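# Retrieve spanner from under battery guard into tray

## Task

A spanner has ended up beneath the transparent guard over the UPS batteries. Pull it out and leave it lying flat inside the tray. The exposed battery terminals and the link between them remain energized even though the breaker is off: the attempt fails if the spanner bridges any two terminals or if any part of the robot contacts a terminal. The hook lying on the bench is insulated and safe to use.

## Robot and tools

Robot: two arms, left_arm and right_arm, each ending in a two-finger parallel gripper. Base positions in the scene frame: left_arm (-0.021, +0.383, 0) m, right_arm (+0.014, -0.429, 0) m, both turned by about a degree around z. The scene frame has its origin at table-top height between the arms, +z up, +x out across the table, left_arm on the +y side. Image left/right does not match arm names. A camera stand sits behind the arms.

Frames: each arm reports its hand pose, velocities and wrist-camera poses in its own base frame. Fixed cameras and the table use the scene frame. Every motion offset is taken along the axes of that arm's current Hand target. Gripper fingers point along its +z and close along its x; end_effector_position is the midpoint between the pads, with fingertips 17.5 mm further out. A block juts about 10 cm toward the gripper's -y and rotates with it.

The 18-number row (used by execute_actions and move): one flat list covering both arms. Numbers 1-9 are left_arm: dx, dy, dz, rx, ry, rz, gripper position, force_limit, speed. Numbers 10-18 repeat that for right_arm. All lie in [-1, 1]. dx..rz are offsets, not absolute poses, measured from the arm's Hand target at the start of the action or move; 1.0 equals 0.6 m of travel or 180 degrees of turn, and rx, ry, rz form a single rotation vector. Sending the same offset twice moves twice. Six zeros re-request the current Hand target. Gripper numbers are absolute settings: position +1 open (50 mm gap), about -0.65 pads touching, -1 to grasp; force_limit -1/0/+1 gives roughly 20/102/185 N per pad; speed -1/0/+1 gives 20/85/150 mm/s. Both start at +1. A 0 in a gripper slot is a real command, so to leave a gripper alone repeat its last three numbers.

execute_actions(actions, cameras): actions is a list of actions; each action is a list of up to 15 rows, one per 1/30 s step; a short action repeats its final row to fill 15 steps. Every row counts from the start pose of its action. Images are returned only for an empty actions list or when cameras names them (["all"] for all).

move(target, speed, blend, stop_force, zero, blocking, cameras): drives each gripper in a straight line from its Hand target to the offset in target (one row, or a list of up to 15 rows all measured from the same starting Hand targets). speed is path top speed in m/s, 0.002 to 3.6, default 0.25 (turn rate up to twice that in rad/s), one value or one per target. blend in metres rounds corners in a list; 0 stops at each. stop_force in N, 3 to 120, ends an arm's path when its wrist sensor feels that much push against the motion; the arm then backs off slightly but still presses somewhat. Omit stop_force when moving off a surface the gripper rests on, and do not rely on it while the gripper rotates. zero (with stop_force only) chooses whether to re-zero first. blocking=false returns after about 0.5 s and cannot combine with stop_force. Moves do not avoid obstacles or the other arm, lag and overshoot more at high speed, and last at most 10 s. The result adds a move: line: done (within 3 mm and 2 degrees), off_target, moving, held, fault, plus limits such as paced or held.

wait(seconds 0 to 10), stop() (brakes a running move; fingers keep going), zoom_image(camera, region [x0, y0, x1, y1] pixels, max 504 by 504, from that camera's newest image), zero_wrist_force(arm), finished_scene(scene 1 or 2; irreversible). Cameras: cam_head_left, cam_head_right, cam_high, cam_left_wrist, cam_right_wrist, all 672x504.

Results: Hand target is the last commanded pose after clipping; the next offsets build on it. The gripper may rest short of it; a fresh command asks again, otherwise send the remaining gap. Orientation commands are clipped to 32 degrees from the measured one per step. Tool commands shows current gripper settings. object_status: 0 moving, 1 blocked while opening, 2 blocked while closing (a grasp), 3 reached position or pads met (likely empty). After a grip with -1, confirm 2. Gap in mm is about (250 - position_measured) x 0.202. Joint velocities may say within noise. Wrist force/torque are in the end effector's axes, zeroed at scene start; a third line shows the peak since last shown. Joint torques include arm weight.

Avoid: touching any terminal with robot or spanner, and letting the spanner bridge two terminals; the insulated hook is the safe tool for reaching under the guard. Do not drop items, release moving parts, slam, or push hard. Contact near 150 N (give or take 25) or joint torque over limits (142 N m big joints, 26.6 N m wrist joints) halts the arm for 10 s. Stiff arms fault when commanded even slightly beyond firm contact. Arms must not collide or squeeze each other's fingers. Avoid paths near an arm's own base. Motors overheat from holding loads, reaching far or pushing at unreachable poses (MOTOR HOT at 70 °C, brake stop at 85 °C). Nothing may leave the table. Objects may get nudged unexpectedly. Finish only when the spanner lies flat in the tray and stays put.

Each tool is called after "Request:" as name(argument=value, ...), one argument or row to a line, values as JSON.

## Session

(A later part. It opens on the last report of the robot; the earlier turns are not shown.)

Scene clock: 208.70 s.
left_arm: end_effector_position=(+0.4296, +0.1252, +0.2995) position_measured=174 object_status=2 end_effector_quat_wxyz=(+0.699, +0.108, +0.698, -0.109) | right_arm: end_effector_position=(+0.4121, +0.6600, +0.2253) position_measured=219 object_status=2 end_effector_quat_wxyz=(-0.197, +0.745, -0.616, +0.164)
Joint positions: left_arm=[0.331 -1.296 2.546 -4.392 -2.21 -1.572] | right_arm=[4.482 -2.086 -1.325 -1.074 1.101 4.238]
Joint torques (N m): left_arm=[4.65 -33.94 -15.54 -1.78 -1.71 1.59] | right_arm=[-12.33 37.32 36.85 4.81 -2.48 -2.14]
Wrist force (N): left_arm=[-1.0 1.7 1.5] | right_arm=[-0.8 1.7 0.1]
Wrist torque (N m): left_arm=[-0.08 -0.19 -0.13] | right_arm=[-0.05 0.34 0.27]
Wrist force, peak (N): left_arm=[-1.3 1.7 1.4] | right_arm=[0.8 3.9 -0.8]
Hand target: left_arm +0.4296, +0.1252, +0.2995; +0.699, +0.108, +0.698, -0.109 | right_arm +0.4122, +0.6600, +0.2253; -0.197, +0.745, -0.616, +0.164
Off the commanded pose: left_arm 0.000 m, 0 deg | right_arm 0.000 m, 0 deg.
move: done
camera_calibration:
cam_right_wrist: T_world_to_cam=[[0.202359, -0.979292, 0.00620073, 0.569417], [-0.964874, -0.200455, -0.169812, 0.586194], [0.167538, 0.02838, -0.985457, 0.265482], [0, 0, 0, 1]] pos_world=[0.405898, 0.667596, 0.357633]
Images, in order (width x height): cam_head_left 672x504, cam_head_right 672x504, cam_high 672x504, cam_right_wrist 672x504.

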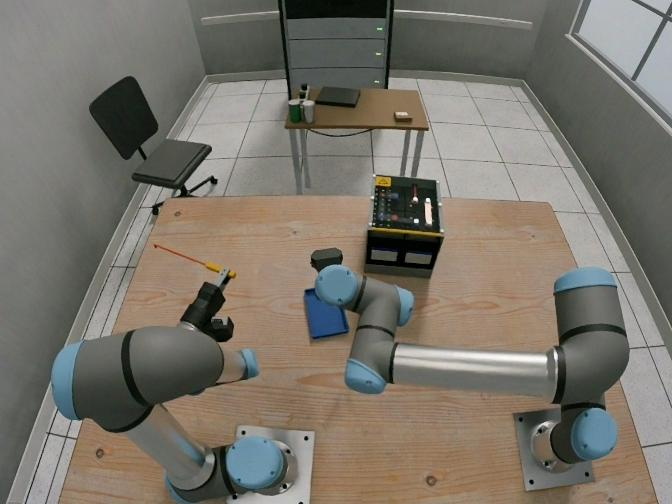

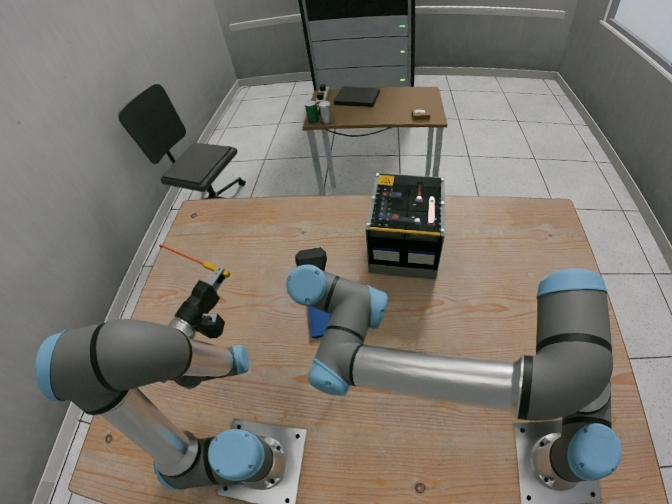

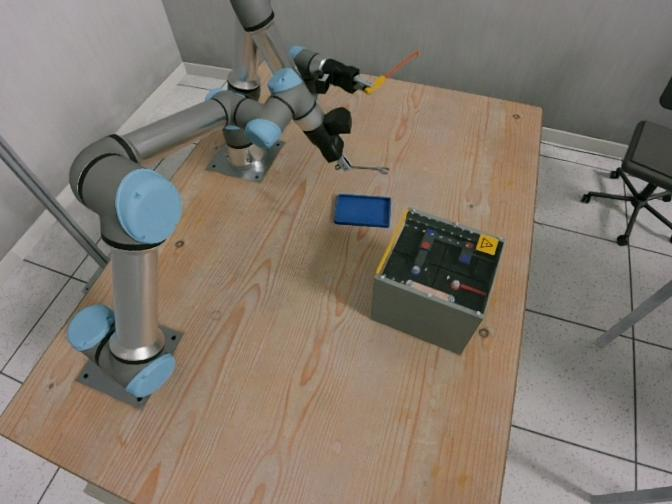

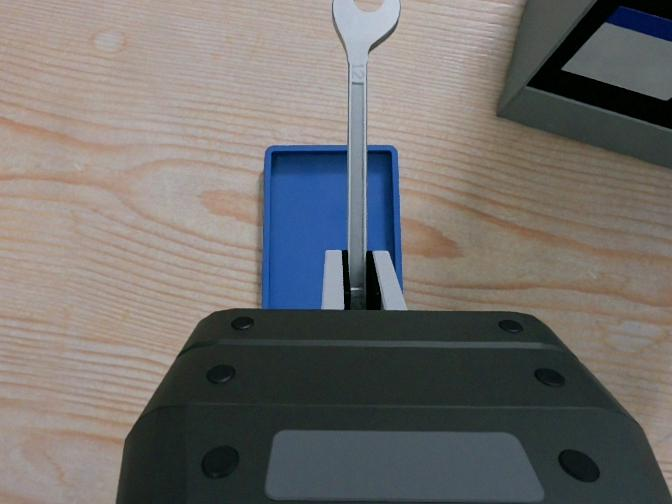

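Request:
move(
  target=[0,0,0,0,0,0,-1,-0.4,-0.8,0.0230,0.0453,0.1188,0,-0.07583,-0.13134,-1,-0.1,-1],
  speed=0.15,
  cameras=["cam_right_wrist","cam_head_right","cam_head_left","cam_high"],
)

Scene clock: 212.10 s.
left_arm: end_effector_position=(+0.4296, +0.1252, +0.2995) position_measured=174 object_status=2 end_effector_quat_wxyz=(+0.699, +0.108, +0.698, -0.109) | right_arm: end_effector_position=(+0.4264, +0.6484, +0.1498) position_measured=219 object_status=2 end_effector_quat_wxyz=(-0.231, +0.869, -0.423, +0.111)
Joint positions: left_arm=[0.331 -1.296 2.546 -4.392 -2.21 -1.572] | right_arm=[4.397 -2.096 -1.574 -0.599 1.293 3.669]
Joint torques (N m): left_arm=[3.86 -32.02 -14.98 -2.11 -1.68 1.77] | right_arm=[12.88 57.71 31.82 3.86 0.22 -2.62]
Wrist force (N): left_arm=[-1.2 1.7 1.5] | right_arm=[-1.0 1.5 0.0]
Wrist torque (N m): left_arm=[-0.08 -0.15 -0.13] | right_arm=[-0.08 0.36 0.21]
Wrist force, peak (N): left_arm=[-1.0 1.8 1.6] | right_arm=[-1.2 2.1 -0.5]
Hand target: left_arm +0.4296, +0.1252, +0.2995; +0.699, +0.108, +0.698, -0.109 | right_arm +0.4263, +0.6485, +0.1499; -0.231, +0.869, -0.423, +0.111
Off the commanded pose: left_arm 0.000 m, 0 deg | right_arm 0.000 m, 0 deg.
move: done
camera_calibration:
cam_right_wrist: T_world_to_cam=[[0.628508, -0.777794, 0.00374994, 0.243634], [-0.766123, -0.619895, -0.169662, 0.772109], [0.134286, 0.103761, -0.985495, 0.154289], [0, 0, 0, 1]] pos_world=[0.417686, 0.652115, 0.282135]
Images, in order (width x height): cam_head_left 672x504, cam_head_right 672x504, cam_high 672x504, cam_right_wrist 672x504.

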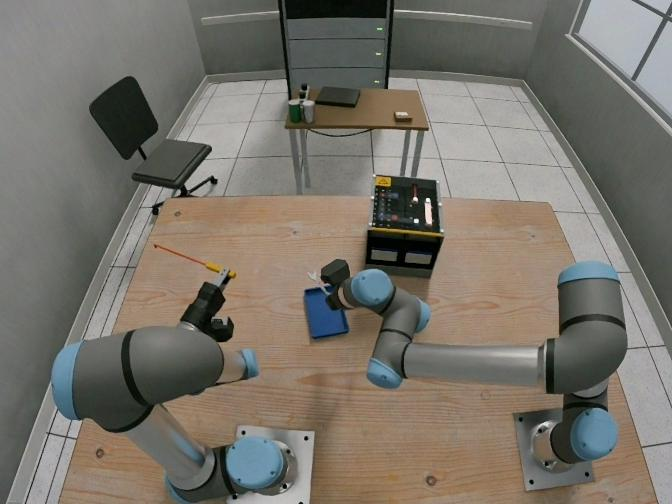

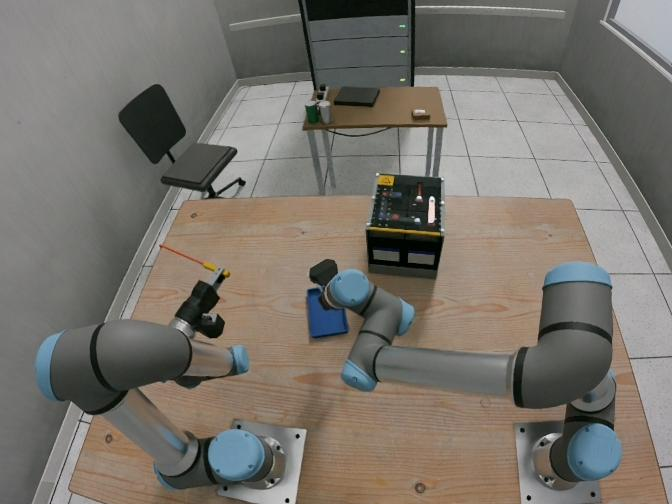

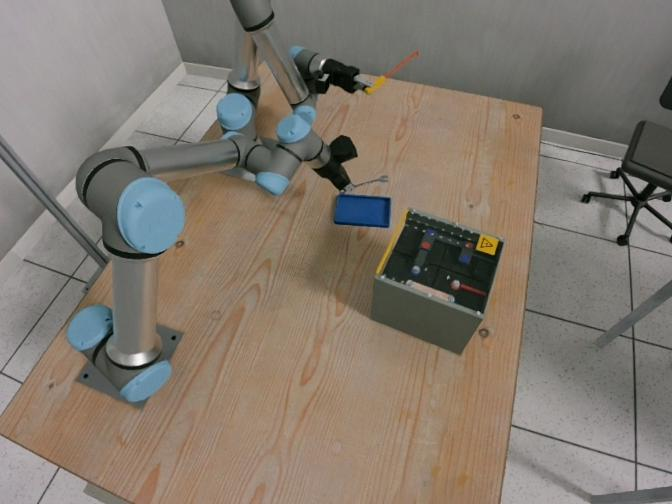

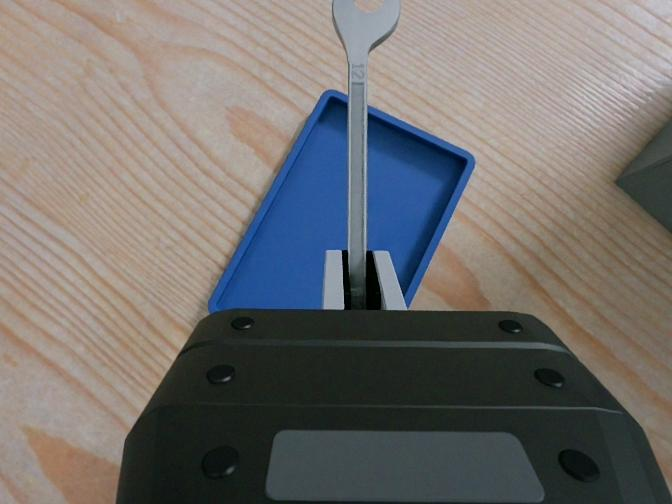

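Request:
move(
  target=[0,0,0,0,0,0,-1,-0.4,-0.8,-0.002,0.09167,0.15877,-0.0111,0,0,-1,-0.1,-1],
  speed=0.08,
  stop_force=10,
  cameras=["cam_right_wrist","cam_head_right","cam_head_left","cam_high"],
)

Request:
zoom_image(
  camera="cam_high",
  region=[310, 140, 430, 260],
)

Request:
zoom_image(
  camera="cam_head_left",
  region=[270, 230, 400, 360],
)

Scene clock: 214.90 s.
left_arm: end_effector_position=(+0.4296, +0.1252, +0.2995) position_measured=174 object_status=2 end_effector_quat_wxyz=(+0.699, +0.108, +0.698, -0.109) | right_arm: end_effector_position=(+0.4250, +0.6492, +0.0399) position_measured=219 object_status=2 end_effector_quat_wxyz=(-0.215, +0.873, -0.425, +0.104)
Joint positions: left_arm=[0.331 -1.296 2.546 -4.392 -2.21 -1.572] | right_arm=[4.393 -2.252 -1.627 -0.421 1.312 3.673]
Joint torques (N m): left_arm=[3.76 -32.7 -14.52 -2.02 -1.8 1.97] | right_arm=[-3.6 60.05 31.65 1.67 -1.96 -0.87]
Wrist force (N): left_arm=[-1.1 1.6 1.3] | right_arm=[-1.1 2.0 0.5]
Wrist torque (N m): left_arm=[-0.10 -0.16 -0.13] | right_arm=[0.04 0.39 0.19]
Wrist force, peak (N): left_arm=[-1.1 1.8 1.4] | right_arm=[-0.8 2.7 1.7]
Hand target: left_arm +0.4296, +0.1252, +0.2995; +0.699, +0.108, +0.698, -0.109 | right_arm +0.4250, +0.6492, +0.0399; -0.215, +0.873, -0.425, +0.104
Off the commanded pose: left_arm 0.000 m, 0 deg | right_arm 0.000 m, 0 deg.
move: done
camera_calibration:
cam_right_wrist: T_world_to_cam=[[0.628904, -0.777476, 0.00316844, 0.245189], [-0.770051, -0.62345, -0.135395, 0.755455], [0.107241, 0.0827103, -0.990787, 0.0714622], [0, 0, 0, 1]] pos_world=[0.419875, 0.655706, 0.172311]
Images, in order (width x height): cam_head_left 672x504, cam_head_right 672x504, cam_high 672x504, cam_right_wrist 672x504.

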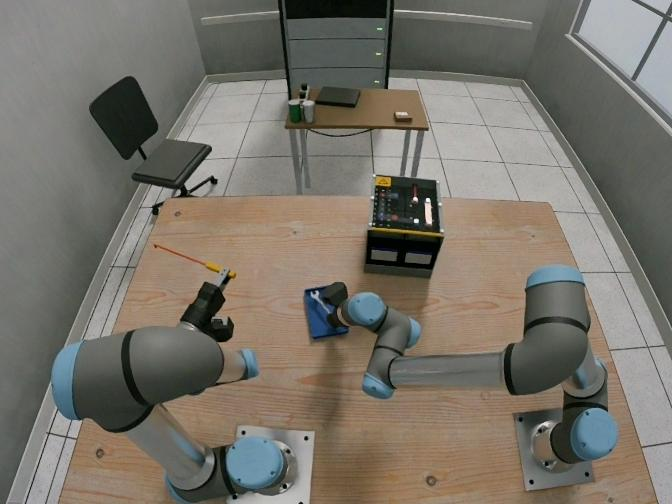

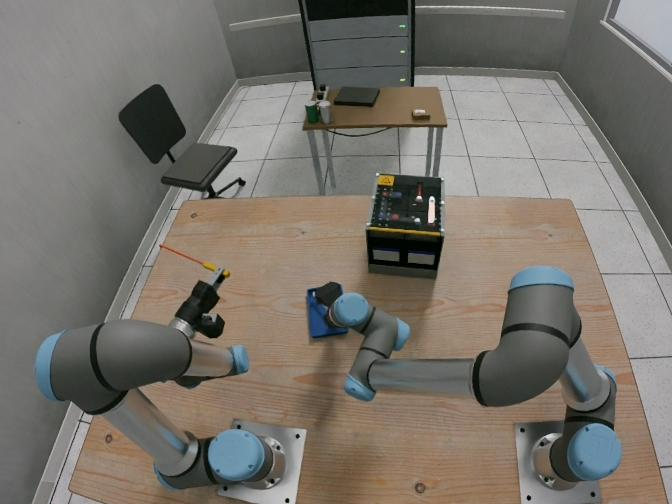

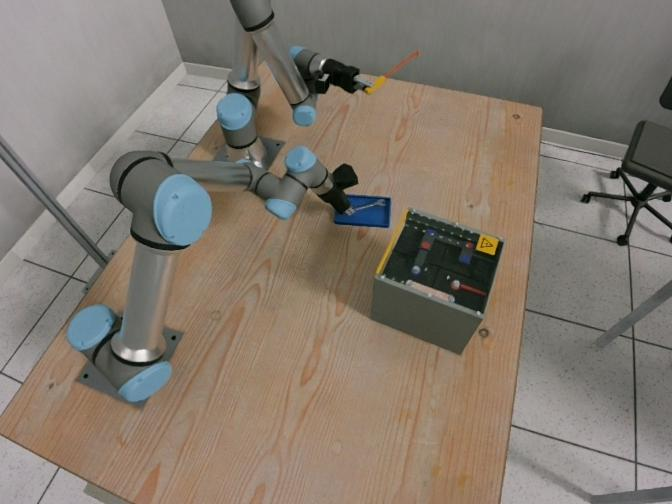

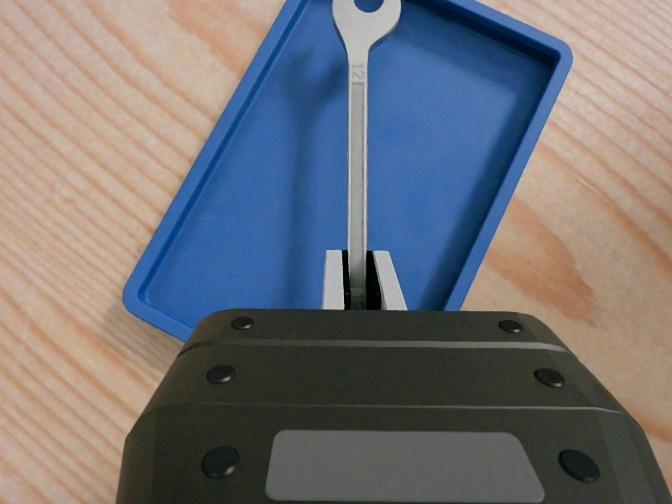

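Scaled by 4.200 from the camera's 672x504 image, which has a finer 960x720 frame.

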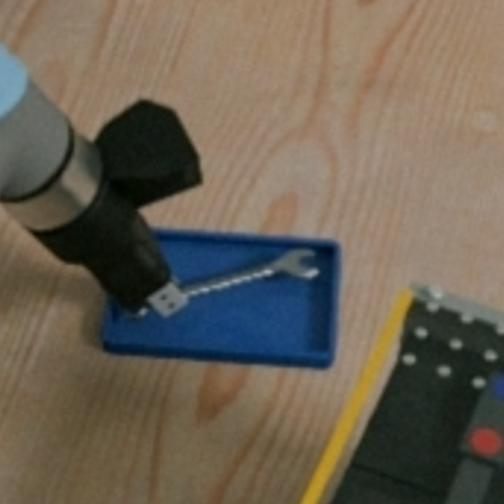

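Scaled by 3.877 from the camera's 672x504 image, which has a finer 960x720 frame.

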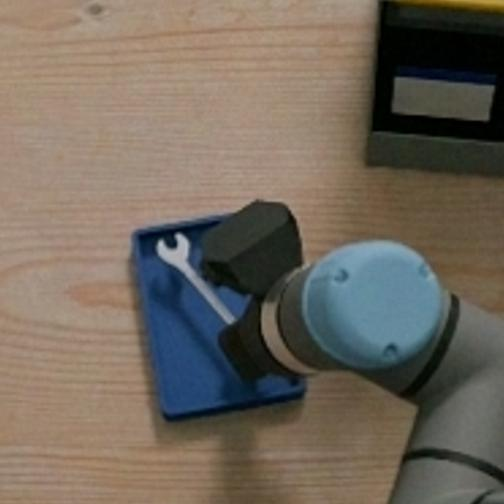

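Request:
move(
  target=[0,0,0,0,0,0,-1,-0.4,-0.8,0,0.0172,0.03238,0,0,0,-1,-0.1,-1],
  speed=0.01,
  stop_force=4,
  cameras=["cam_right_wrist","cam_head_left","cam_high"],
)

Request:
zoom_image(
  camera="cam_high",
  region=[320, 170, 410, 240],
)

Scene clock: 218.20 s.
left_arm: end_effector_position=(+0.4296, +0.1252, +0.2995) position_measured=174 object_status=2 end_effector_quat_wxyz=(+0.699, +0.108, +0.698, -0.109) | right_arm: end_effector_position=(+0.4249, +0.6491, +0.0253) position_measured=219 object_status=2 end_effector_quat_wxyz=(-0.215, +0.873, -0.425, +0.104)
Joint positions: left_arm=[0.331 -1.296 2.546 -4.392 -2.21 -1.572] | right_arm=[4.393 -2.275 -1.632 -0.393 1.312 3.673]
Joint torques (N m): left_arm=[3.97 -32.56 -15.35 -2.16 -1.55 2.12] | right_arm=[10.11 57.79 28.75 0.56 0.85 1.93]
Wrist force (N): left_arm=[-1.2 1.5 1.5] | right_arm=[-1.4 -0.9 -3.1]
Wrist torque (N m): left_arm=[-0.12 -0.15 -0.13] | right_arm=[-0.10 0.35 0.21]
Wrist force, peak (N): left_arm=[-1.0 1.8 1.6] | right_arm=[0.1 -1.3 -10.7]
Hand target: left_arm +0.4296, +0.1252, +0.2995; +0.699, +0.108, +0.698, -0.109 | right_arm +0.4249, +0.6492, +0.0253; -0.215, +0.873, -0.425, +0.104 (not the last commanded pose)
Off the commanded pose: left_arm 0.000 m, 0 deg | right_arm 0.007 m, 0 deg.
move: contact (right_arm)
camera_calibration:
cam_right_wrist: T_world_to_cam=[[0.628953, -0.777437, 0.00317611, 0.245173], [-0.770012, -0.623498, -0.135395, 0.753368], [0.107241, 0.0827111, -0.990787, 0.0571144], [0, 0, 0, 1]] pos_world=[0.419775, 0.655606, 0.157811]
Images, in order (width x height): cam_head_left 672x504, cam_high 672x504, cam_right_wrist 672x504.

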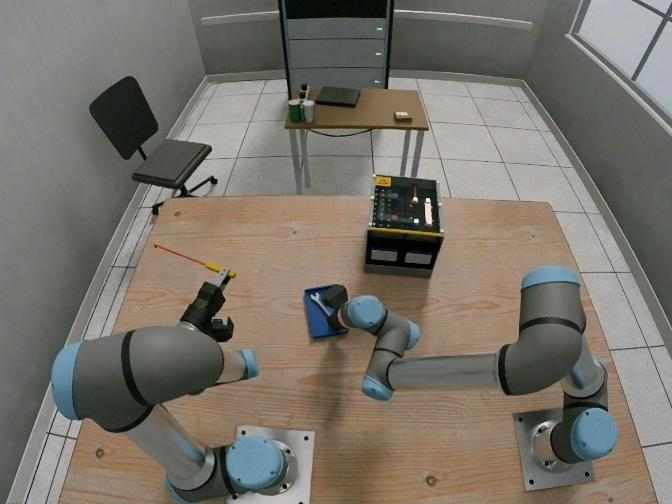

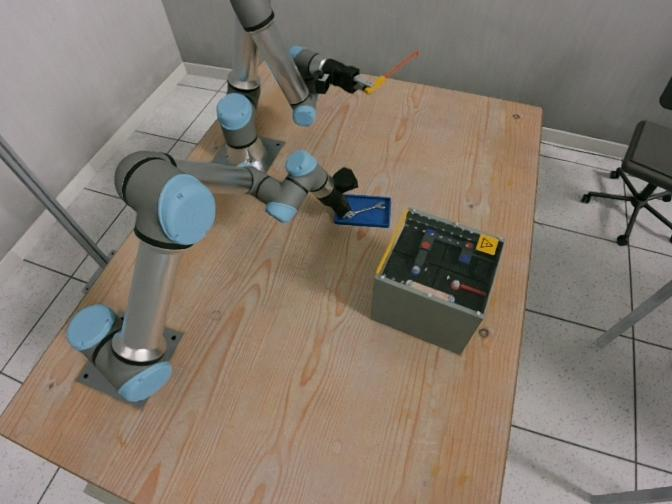

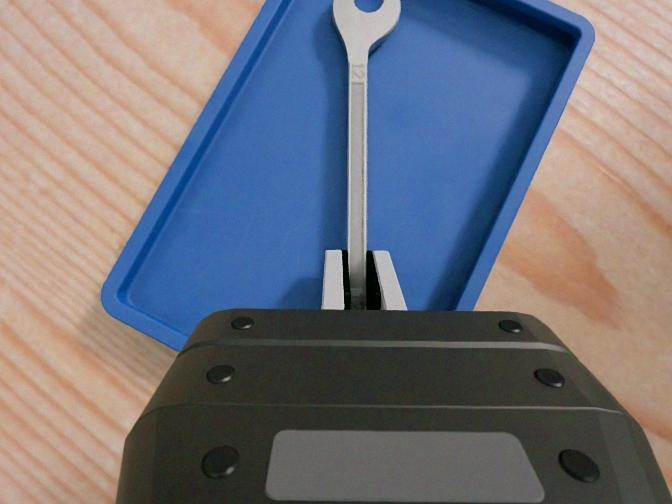

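Scaled by 5.600 from the camera's 672x504 image, which has a finer 960x720 frame.

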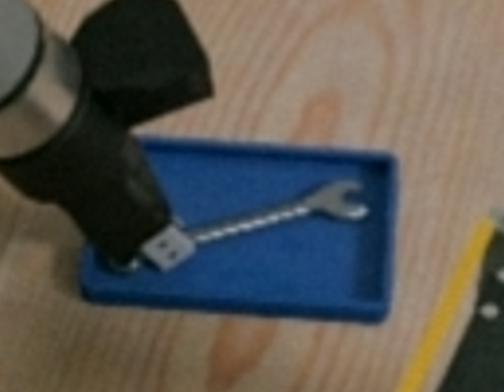

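Request:
execute_actions(
  actions=[
    [[0,0,0,0,0,0,-1,-0.4,-0.8,0,0,0,0,0,0,-0.3,-0.1,-1]],
  ],
  cameras=["cam_right_wrist","cam_head_left","cam_high"],
)

Request:
zoom_image(
  camera="cam_right_wrist",
  region=[240, 0, 480, 320],
)

Scene clock: 219.10 s.
left_arm: end_effector_position=(+0.4296, +0.1252, +0.2995) position_measured=174 object_status=2 end_effector_quat_wxyz=(+0.699, +0.108, +0.698, -0.109) | right_arm: end_effector_position=(+0.4249, +0.6492, +0.0253) position_measured=198 object_status=3 end_effector_quat_wxyz=(-0.215, +0.873, -0.425, +0.104)
Joint positions: left_arm=[0.331 -1.296 2.546 -4.392 -2.21 -1.572] | right_arm=[4.393 -2.275 -1.632 -0.393 1.312 3.673]
Joint torques (N m): left_arm=[4.1 -32.79 -14.58 -2.3 -1.78 1.53] | right_arm=[10 55.72 28.06 1.54 0.91 1.59]
Wrist force (N): left_arm=[-1.1 1.5 1.4] | right_arm=[-0.7 -0.7 -3.7]
Wrist torque (N m): left_arm=[-0.12 -0.17 -0.13] | right_arm=[-0.04 0.36 0.20]
Wrist force, peak (N): left_arm=[-1.1 1.7 1.3] | right_arm=[-0.9 -0.8 -3.9]
Hand target: left_arm +0.4296, +0.1252, +0.2995; +0.699, +0.108, +0.698, -0.109 | right_arm +0.4249, +0.6492, +0.0253; -0.215, +0.873, -0.425, +0.104
Off the commanded pose: left_arm 0.000 m, 0 deg | right_arm 0.000 m, 0 deg.
Step readings (end_effector_position of left_arm | right_arm):
0: (+0.4296, +0.1252, +0.2995) | (+0.4249, +0.6491, +0.0253)
1: (+0.4296, +0.1252, +0.2995) | (+0.4249, +0.6491, +0.0253)
2: (+0.4296, +0.1252, +0.2995) | (+0.4249, +0.6491, +0.0253)
4: (+0.4296, +0.1252, +0.2995) | (+0.4249, +0.6492, +0.0253)
8: (+0.4296, +0.1252, +0.2995) | (+0.4249, +0.6492, +0.0253)
15: (+0.4296, +0.1252, +0.2995) | (+0.4249, +0.6492, +0.0253)
camera_calibration:
cam_right_wrist: T_world_to_cam=[[0.62896, -0.777432, 0.00309895, 0.245178], [-0.770006, -0.623492, -0.135456, 0.753371], [0.10724, 0.0828105, -0.990778, 0.0570485], [0, 0, 0, 1]] pos_world=[0.419775, 0.655606, 0.157812]
Images, in order (width x height): cam_head_left 672x504, cam_high 672x504, cam_right_wrist 672x504.

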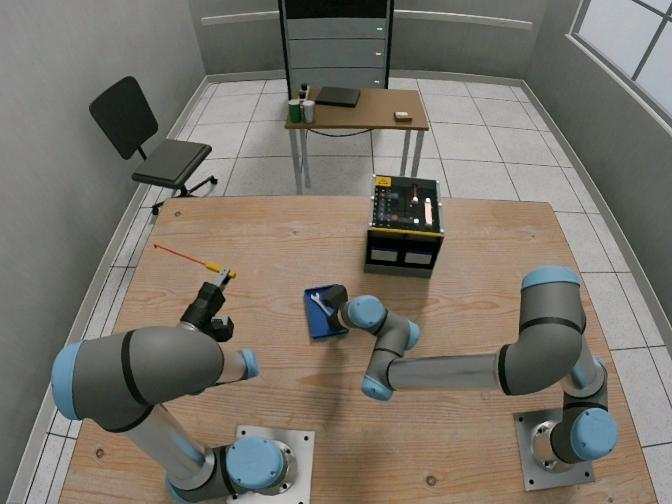

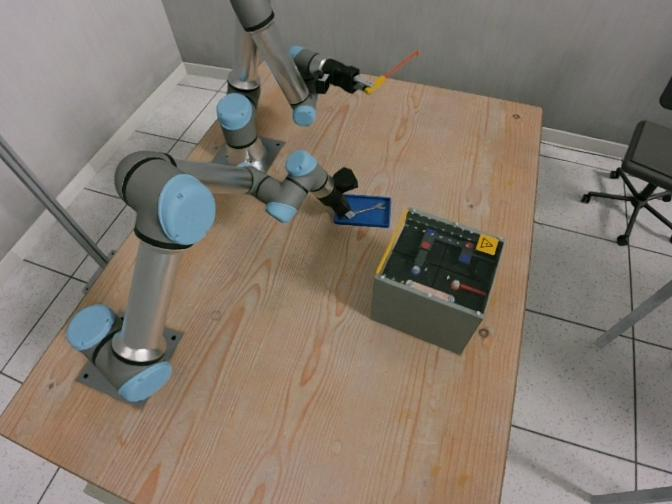

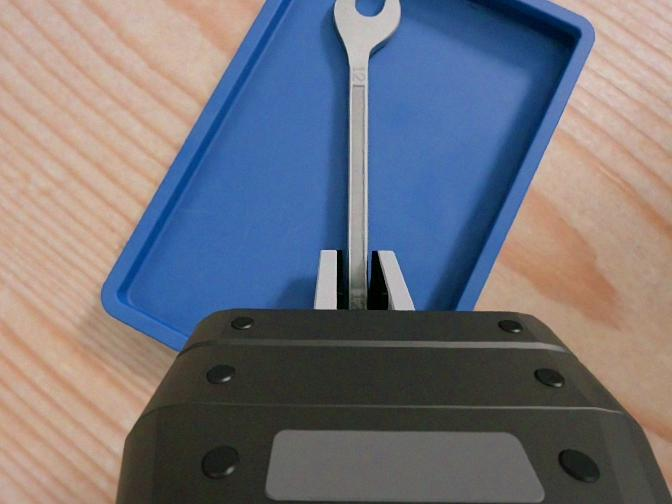

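Scaled by 1.575 from the camera's 672x504 image, which has a finer 960x720 frame.

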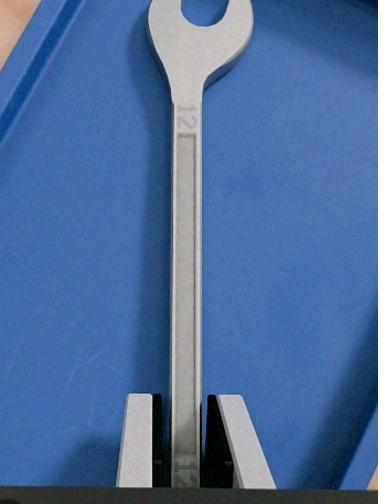

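Request:
execute_actions(
  actions=[
    [[0,0,0,0,0,0,-1,-0.4,-0.8,0,0,0,0,0,0,-0.02,-0.1,-1]],
  ],
)

Request:
move(
  target=[0,0,0,0,0,0,-1,-0.4,-0.8,0,-0.0235,-0.0441,0,0,0,-0.02,-0.1,-1],
  speed=0.03,
  stop_force=5,
  cameras=["cam_right_wrist"],
)

Scene clock: 219.97 s.
left_arm: end_effector_position=(+0.4296, +0.1252, +0.2995) position_measured=174 object_status=2 end_effector_quat_wxyz=(+0.699, +0.108, +0.698, -0.109) | right_arm: end_effector_position=(+0.4249, +0.6492, +0.0253) position_measured=155 object_status=3 end_effector_quat_wxyz=(-0.215, +0.873, -0.425, +0.104)
Joint positions: left_arm=[0.331 -1.296 2.546 -4.392 -2.21 -1.572] | right_arm=[4.393 -2.275 -1.632 -0.393 1.312 3.673]
Joint torques (N m): left_arm=[2.9 -31.74 -14.78 -2.35 -1.58 1.78] | right_arm=[9.58 54.25 28.15 2.16 0.81 1.28]
Wrist force (N): left_arm=[-1.0 1.7 1.2] | right_arm=[-0.3 -1.0 -3.7]
Wrist torque (N m): left_arm=[-0.08 -0.18 -0.13] | right_arm=[-0.10 0.31 0.19]
Wrist force, peak (N): left_arm=[-1.0 1.7 1.5] | right_arm=[-1.0 -0.6 -4.0]
Hand target: left_arm +0.4296, +0.1252, +0.2995; +0.699, +0.108, +0.698, -0.109 | right_arm +0.4249, +0.6492, +0.0253; -0.215, +0.873, -0.425, +0.104
Off the commanded pose: left_arm 0.000 m, 0 deg | right_arm 0.000 m, 0 deg.
Step readings (end_effector_position of left_arm | right_arm):
0: (+0.4296, +0.1252, +0.2995) | (+0.4249, +0.6492, +0.0253)
1: (+0.4296, +0.1252, +0.2995) | (+0.4249, +0.6492, +0.0253)
2: (+0.4296, +0.1252, +0.2995) | (+0.4249, +0.6492, +0.0253)
4: (+0.4296, +0.1252, +0.2995) | (+0.4249, +0.6492, +0.0253)
8: (+0.4296, +0.1252, +0.2995) | (+0.4249, +0.6492, +0.0253)
15: (+0.4296, +0.1252, +0.2995) | (+0.4249, +0.6492, +0.0253)

Scene clock: 222.07 s.
left_arm: end_effector_position=(+0.4296, +0.1252, +0.2995) position_measured=174 object_status=2 end_effector_quat_wxyz=(+0.699, +0.108, +0.698, -0.109) | right_arm: end_effector_position=(+0.4251, +0.6492, +0.0553) position_measured=155 object_status=3 end_effector_quat_wxyz=(-0.215, +0.873, -0.425, +0.104)
Joint positions: left_arm=[0.331 -1.296 2.546 -4.392 -2.21 -1.572] | right_arm=[4.393 -2.228 -1.619 -0.452 1.312 3.673]
Joint torques (N m): left_arm=[2.62 -32.28 -16.02 -2.35 -1.71 2.09] | right_arm=[-12.24 36.97 16.78 6.64 0.53 -1.25]
Wrist force (N): left_arm=[-1.1 1.6 1.3] | right_arm=[-0.8 1.3 -0.1]
Wrist torque (N m): left_arm=[-0.09 -0.18 -0.13] | right_arm=[-0.02 0.35 0.20]
Wrist force, peak (N): left_arm=[-1.3 1.8 1.4] | right_arm=[-0.5 -0.9 -3.8]
Hand target: left_arm +0.4296, +0.1252, +0.2995; +0.699, +0.108, +0.698, -0.109 | right_arm +0.4251, +0.6492, +0.0553; -0.215, +0.873, -0.425, +0.104
Off the commanded pose: left_arm 0.000 m, 0 deg | right_arm 0.000 m, 0 deg.
move: done
camera_calibration:
cam_right_wrist: T_world_to_cam=[[0.62896, -0.777432, 0.00309895, 0.245038], [-0.770006, -0.623492, -0.135456, 0.757638], [0.10724, 0.0828105, -0.990778, 0.086643], [0, 0, 0, 1]] pos_world=[0.419975, 0.655706, 0.187712]
Images, in order (width x height): cam_right_wrist 672x504.

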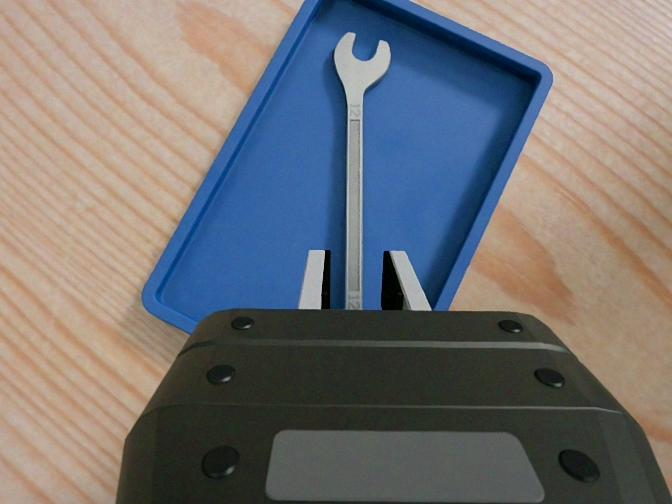

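Request:
move(
  target=[
    [0,0,0,0,0,0,-1,-0.4,-0.8,0,-0.1173,-0.2208,0,0,0,-0.02,-0.1,-1],
    [0,0,0,0,0.5,0,-1,-0.4,-0.8,0.328,0.1094,-0.3412,0,0,0,-0.02,-0.1,-1],
  ],
  speed=[0.2,0.3],
  blend=0.02,
  cameras=["cam_head_left","cam_left_wrist","cam_high"],
)

Scene clock: 226.43 s.
left_arm: end_effector_position=(+0.4296, +0.1252, +0.2995) position_measured=174 object_status=2 end_effector_quat_wxyz=(+0.001, +0.153, +0.988, +0.000) end_effector_velocity=(-0.001, +0.000, +0.000) end_effector_angular_velocity=(-0.001, +0.004, +0.000) | right_arm: end_effector_position=(+0.4263, +0.3996, +0.2059) position_measured=155 object_status=3 end_effector_quat_wxyz=(-0.216, +0.873, -0.425, +0.104)
Joint positions: left_arm=[-0.019 -1.722 1.784 -1.633 -1.571 -1.281] | right_arm=[4.208 -1.606 -2.057 -0.599 1.39 3.501]
Joint velocities: left_arm=[0 0 -0.001 0.005 -0.001 0] | right_arm=[within noise]
Joint torques (N m): left_arm=[2.76 -11.84 -34.93 -1.71 -0.49 1.91] | right_arm=[11.83 17.74 28.1 1.38 -1.8 2.18]
Wrist force (N): left_arm=[-0.2 0.2 0.9] | right_arm=[-0.8 1.2 -0.6]
Wrist torque (N m): left_arm=[0.13 0.00 0.00] | right_arm=[0.00 0.35 0.21]
Wrist force, peak (N): left_arm=[-1.1 1.7 1.5] | right_arm=[-0.9 3.3 3.1]
Hand target: left_arm +0.4296, +0.1252, +0.2995; +0.000, +0.153, +0.988, +0.000 | right_arm +0.4263, +0.3997, +0.2058; -0.215, +0.873, -0.425, +0.104
Off the commanded pose: left_arm 0.000 m, 0 deg | right_arm 0.000 m, 0 deg.
move: done
camera_calibration:
cam_left_wrist: T_world_to_cam=[[-0.951228, 0.308349, 0.00931243, 0.377948], [0.293116, 0.894001, 0.338887, -0.321555], [0.0961701, 0.325088, -0.940781, 0.332442], [0, 0, 0, 1]] pos_world=[0.421797, 0.0628573, 0.418206]
Images, in order (width x height): cam_head_left 672x504, cam_high 672x504, cam_left_wrist 672x504.

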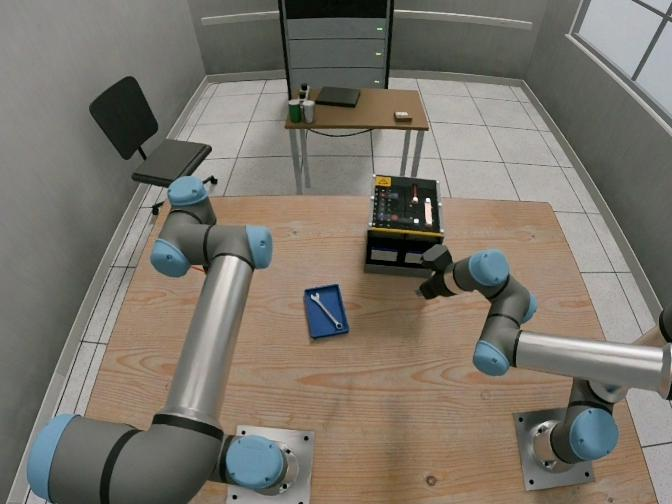

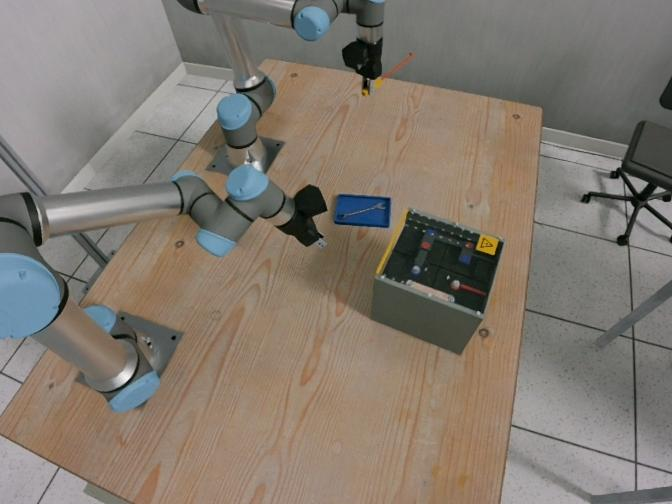

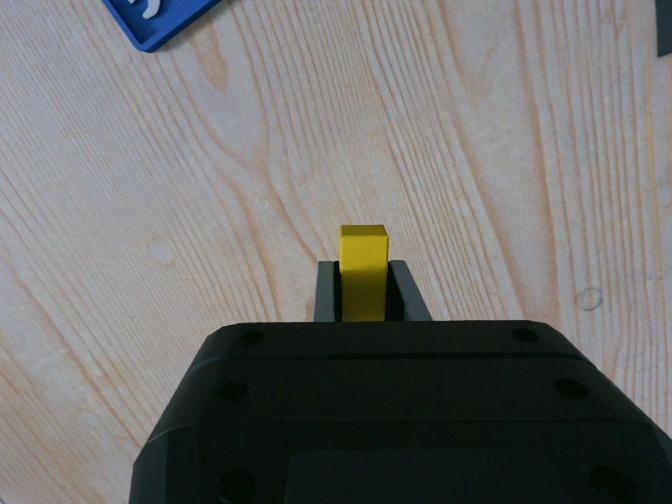

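Request:
move(
  target=[0,0,0.4333,0,0,0,-1,-0.4,-0.8,0,0,0,0,0,0,-0.02,-0.1,-1],
  speed=0.12,
  stop_force=10,
  cameras=["cam_high","cam_head_left"],
)

Request:
move(
  target=[0,0,0.0367,0,0,0,-1,-0.4,-0.8,0,0,0,0,0,0,-0.02,-0.1,-1],
  speed=0.01,
  stop_force=4,
  cameras=["cam_high","cam_left_wrist"],
)

Scene clock: 230.13 s.
left_arm: end_effector_position=(+0.4299, +0.1250, +0.0395) position_measured=174 object_status=2 end_effector_quat_wxyz=(+0.000, +0.153, +0.988, +0.000) | right_arm: end_effector_position=(+0.4263, +0.3997, +0.2058) position_measured=155 object_status=3 end_effector_quat_wxyz=(-0.215, +0.873, -0.425, +0.104)
Joint positions: left_arm=[-0.019 -1.434 2.247 -2.385 -1.571 -1.282] | right_arm=[4.208 -1.606 -2.057 -0.599 1.39 3.501]
Joint torques (N m): left_arm=[8.19 -15.86 -16.36 -4.76 0.44 1.82] | right_arm=[12.14 13.01 19.44 1.06 -1.79 2.24]
Wrist force (N): left_arm=[-0.1 -0.1 0.6] | right_arm=[-1.0 1.1 -0.3]
Wrist torque (N m): left_arm=[0.09 -0.01 0.04] | right_arm=[-0.01 0.38 0.21]
Wrist force, peak (N): left_arm=[-0.3 -0.3 2.6] | right_arm=[-1.5 1.2 -0.5]
Hand target: left_arm +0.4298, +0.1250, +0.0395; +0.000, +0.153, +0.988, +0.000 | right_arm +0.4263, +0.3997, +0.2058; -0.215, +0.873, -0.425, +0.104
Off the commanded pose: left_arm 0.000 m, 0 deg | right_arm 0.000 m, 0 deg.
move: done
Images, in order (width x height): cam_head_left 672x504, cam_high 672x504.

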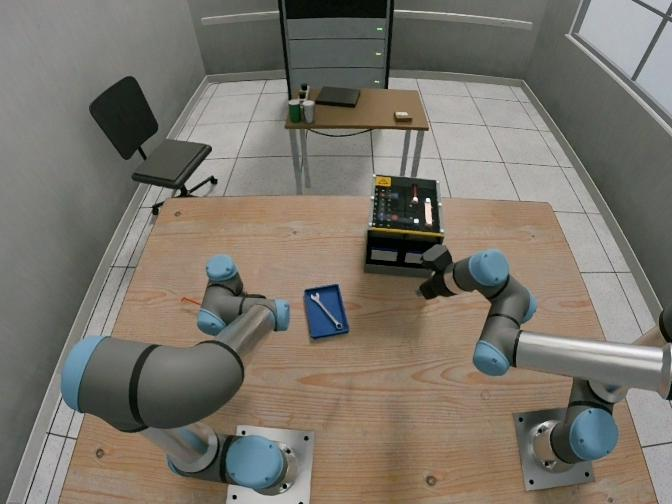

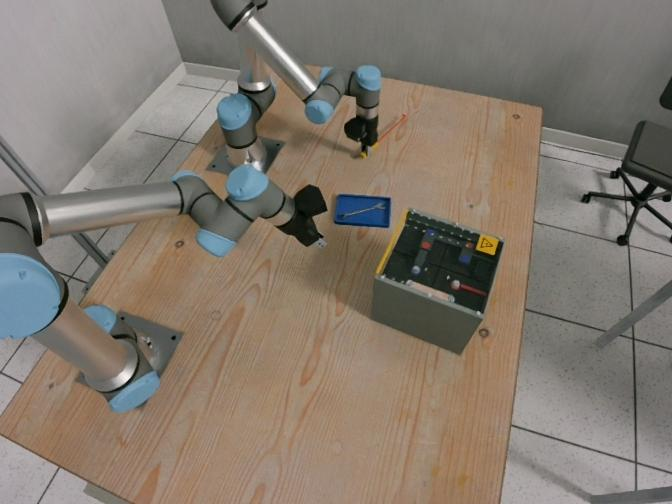

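Scene clock: 233.20 s.
left_arm: end_effector_position=(+0.4299, +0.1250, +0.0198) position_measured=174 object_status=2 end_effector_quat_wxyz=(+0.000, +0.153, +0.988, +0.000) | right_arm: end_effector_position=(+0.4263, +0.3997, +0.2058) position_measured=155 object_status=3 end_effector_quat_wxyz=(-0.215, +0.873, -0.425, +0.104)
Joint positions: left_arm=[-0.019 -1.389 2.266 -2.449 -1.571 -1.282] | right_arm=[4.208 -1.606 -2.057 -0.599 1.39 3.501]
Joint torques (N m): left_arm=[-1.77 -35.94 -23.19 -4.29 0.02 -0.77] | right_arm=[11.71 12.94 19.36 1.19 -1.71 2.25]
Wrist force (N): left_arm=[1.0 0.3 -4.0] | right_arm=[-1.1 1.3 -0.4]
Wrist torque (N m): left_arm=[-0.22 -0.01 0.00] | right_arm=[0.02 0.40 0.21]
Wrist force, peak (N): left_arm=[0.3 -1.9 -6.9] | right_arm=[-1.4 1.5 -0.4]
Hand target: left_arm +0.4299, +0.1250, +0.0198; +0.000, +0.153, +0.988, +0.000 (not the last commanded pose) | right_arm +0.4263, +0.3997, +0.2058; -0.215, +0.873, -0.425, +0.104
Off the commanded pose: left_arm 0.002 m, 0 deg | right_arm 0.000 m, 0 deg.
move: contact (left_arm)
camera_calibration:
cam_left_wrist: T_world_to_cam=[[-0.951212, 0.308394, 0.00946262, 0.380839], [0.293201, 0.893952, 0.338943, -0.226807], [0.096069, 0.325181, -0.940759, 0.0693427], [0, 0, 0, 1]] pos_world=[0.422097, 0.062757, 0.138506]
Images, in order (width x height): cam_high 672x504, cam_left_wrist 672x504.

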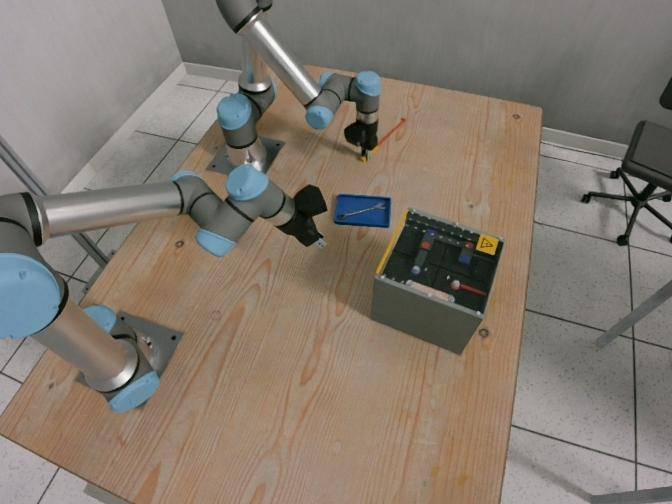

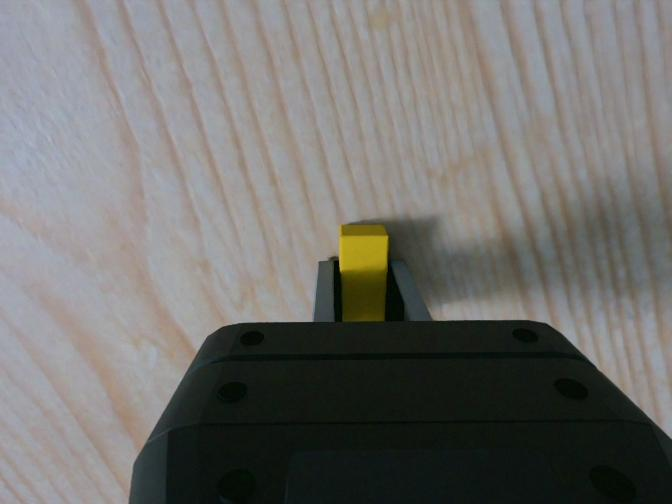

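Request:
execute_actions(
  actions=[
    [[0,0,0,0,0,0,0.0,-0.4,-1,0,0,0,0,0,0,-0.02,-0.1,-1]],
    [[0,0,0,0,0,0,0.4,-0.4,-1,0,0,0,0,0,0,-0.02,-0.1,-1]],
  ],
  cameras=["cam_left_wrist"],
)

Request:
move(
  target=[0,0,-0.05,0,0,0,0.4,-0.4,-1,0,0,0,0,0,0,-0.02,-0.1,-1],
  speed=0.03,
  cameras=["cam_high","cam_left_wrist","cam_head_left"],
)

Scene clock: 234.73 s.
left_arm: end_effector_position=(+0.4299, +0.1250, +0.0198) position_measured=92 object_status=3 end_effector_quat_wxyz=(+0.000, +0.153, +0.988, +0.000) | right_arm: end_effector_position=(+0.4263, +0.3997, +0.2058) position_measured=155 object_status=3 end_effector_quat_wxyz=(-0.215, +0.873, -0.425, +0.104)
Joint positions: left_arm=[-0.019 -1.389 2.266 -2.449 -1.571 -1.282] | right_arm=[4.208 -1.606 -2.057 -0.599 1.39 3.501]
Joint torques (N m): left_arm=[-1.69 -35 -19.89 -4.28 0.24 -0.74] | right_arm=[11.71 12.7 19.65 1.38 -1.66 2.17]
Wrist force (N): left_arm=[-0.4 -0.1 0.1] | right_arm=[-0.9 1.5 -0.3]
Wrist torque (N m): left_arm=[0.03 0.03 0.05] | right_arm=[0.04 0.37 0.22]
Wrist force, peak (N): left_arm=[0.7 0.2 -4.3] | right_arm=[-1.3 1.1 -0.9]
Hand target: left_arm +0.4299, +0.1250, +0.0198; +0.000, +0.153, +0.988, +0.000 | right_arm +0.4263, +0.3997, +0.2058; -0.215, +0.873, -0.425, +0.104
Off the commanded pose: left_arm 0.000 m, 0 deg | right_arm 0.000 m, 0 deg.
Step readings (end_effector_position of left_arm | right_arm):
0: (+0.4299, +0.1250, +0.0198) | (+0.4263, +0.3997, +0.2058)
1: (+0.4299, +0.1250, +0.0198) | (+0.4263, +0.3997, +0.2058)
2: (+0.4299, +0.1250, +0.0198) | (+0.4263, +0.3997, +0.2058)
4: (+0.4299, +0.1250, +0.0198) | (+0.4263, +0.3997, +0.2058)
8: (+0.4299, +0.1250, +0.0198) | (+0.4263, +0.3997, +0.2058)
15: (+0.4299, +0.1250, +0.0198) | (+0.4263, +0.3997, +0.2058)
16: (+0.4299, +0.1250, +0.0198) | (+0.4263, +0.3997, +0.2058)
17: (+0.4299, +0.1250, +0.0198) | (+0.4263, +0.3997, +0.2058)
19: (+0.4299, +0.1250, +0.0198) | (+0.4263, +0.3997, +0.2058)
23: (+0.4299, +0.1250, +0.0198) | (+0.4263, +0.3997, +0.2058)
30: (+0.4299, +0.1250, +0.0198) | (+0.4263, +0.3997, +0.2058)
camera_calibration:
cam_left_wrist: T_world_to_cam=[[-0.951212, 0.308394, 0.00946262, 0.380839], [0.293201, 0.893952, 0.338943, -0.226807], [0.096069, 0.325181, -0.940759, 0.0693427], [0, 0, 0, 1]] pos_world=[0.422097, 0.062757, 0.138506]
Images, in order (width x height): cam_left_wrist 672x504.

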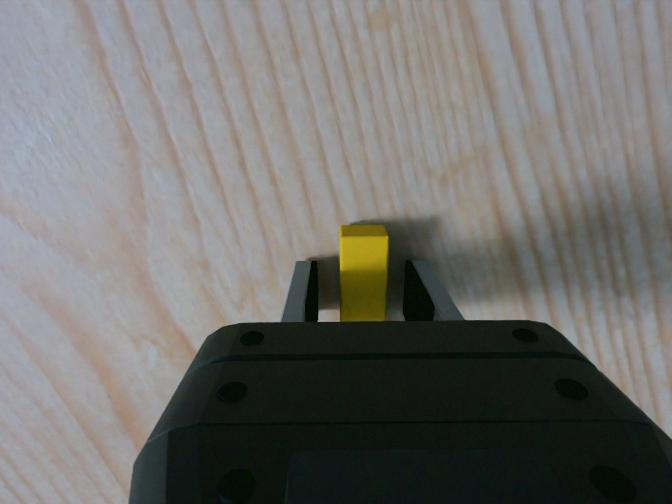

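Scene clock: 236.03 s.
left_arm: end_effector_position=(+0.4299, +0.1250, +0.0499) position_measured=92 object_status=3 end_effector_quat_wxyz=(+0.001, +0.153, +0.988, +0.000) | right_arm: end_effector_position=(+0.4263, +0.3997, +0.2058) position_measured=155 object_status=3 end_effector_quat_wxyz=(-0.215, +0.873, -0.425, +0.104)
Joint positions: left_arm=[-0.019 -1.456 2.236 -2.352 -1.571 -1.282] | right_arm=[4.208 -1.606 -2.057 -0.599 1.39 3.501]
Joint torques (N m): left_arm=[8.53 -15.7 -11.04 -4.86 -0.04 1.98] | right_arm=[12.11 12.98 19.21 1.38 -1.77 2.14]
Wrist force (N): left_arm=[-0.1 -0.1 0.1] | right_arm=[-1.2 1.2 -0.3]
Wrist torque (N m): left_arm=[0.04 -0.02 0.05] | right_arm=[0.00 0.41 0.21]
Wrist force, peak (N): left_arm=[-0.2 -0.1 0.5] | right_arm=[-1.1 1.5 -0.3]
Hand target: left_arm +0.4298, +0.1251, +0.0498; +0.000, +0.153, +0.988, +0.000 | right_arm +0.4263, +0.3997, +0.2058; -0.215, +0.873, -0.425, +0.104
Off the commanded pose: left_arm 0.000 m, 0 deg | right_arm 0.000 m, 0 deg.
move: done
camera_calibration:
cam_left_wrist: T_world_to_cam=[[-0.951213, 0.308398, 0.00916175, 0.380605], [0.293099, 0.893954, 0.339027, -0.23698], [0.0963649, 0.325172, -0.940732, 0.0975312], [0, 0, 0, 1]] pos_world=[0.422096, 0.062757, 0.168606]
Images, in order (width x height): cam_head_left 672x504, cam_high 672x504, cam_left_wrist 672x504.

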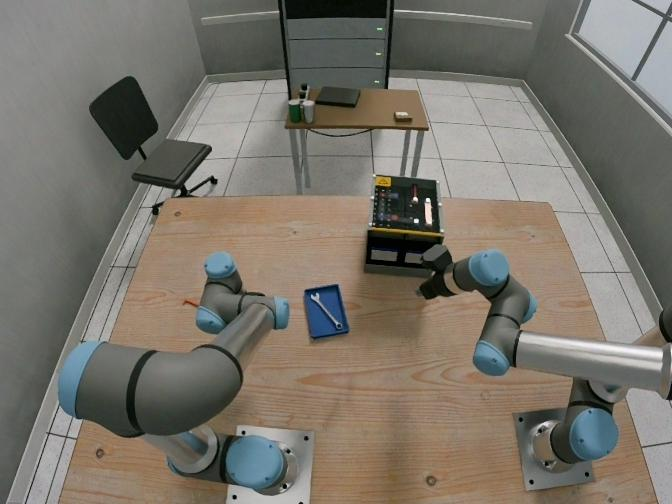

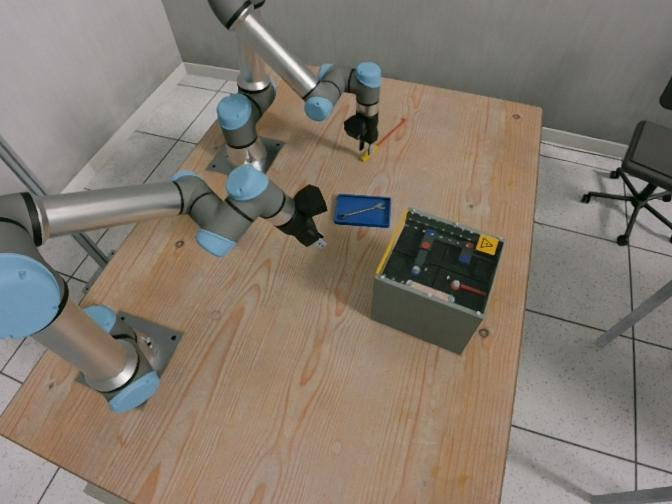

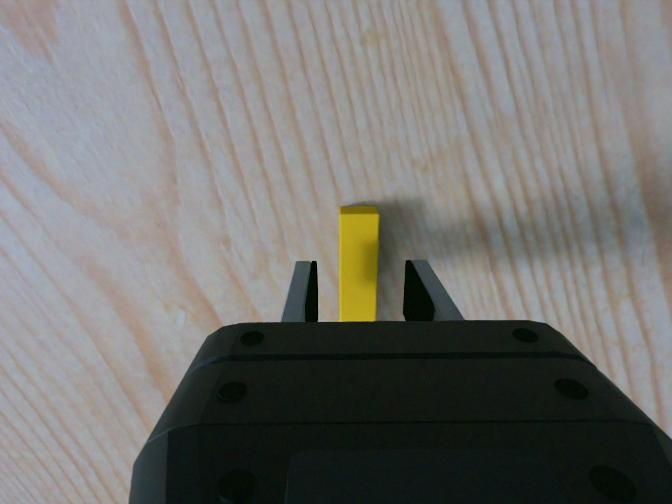

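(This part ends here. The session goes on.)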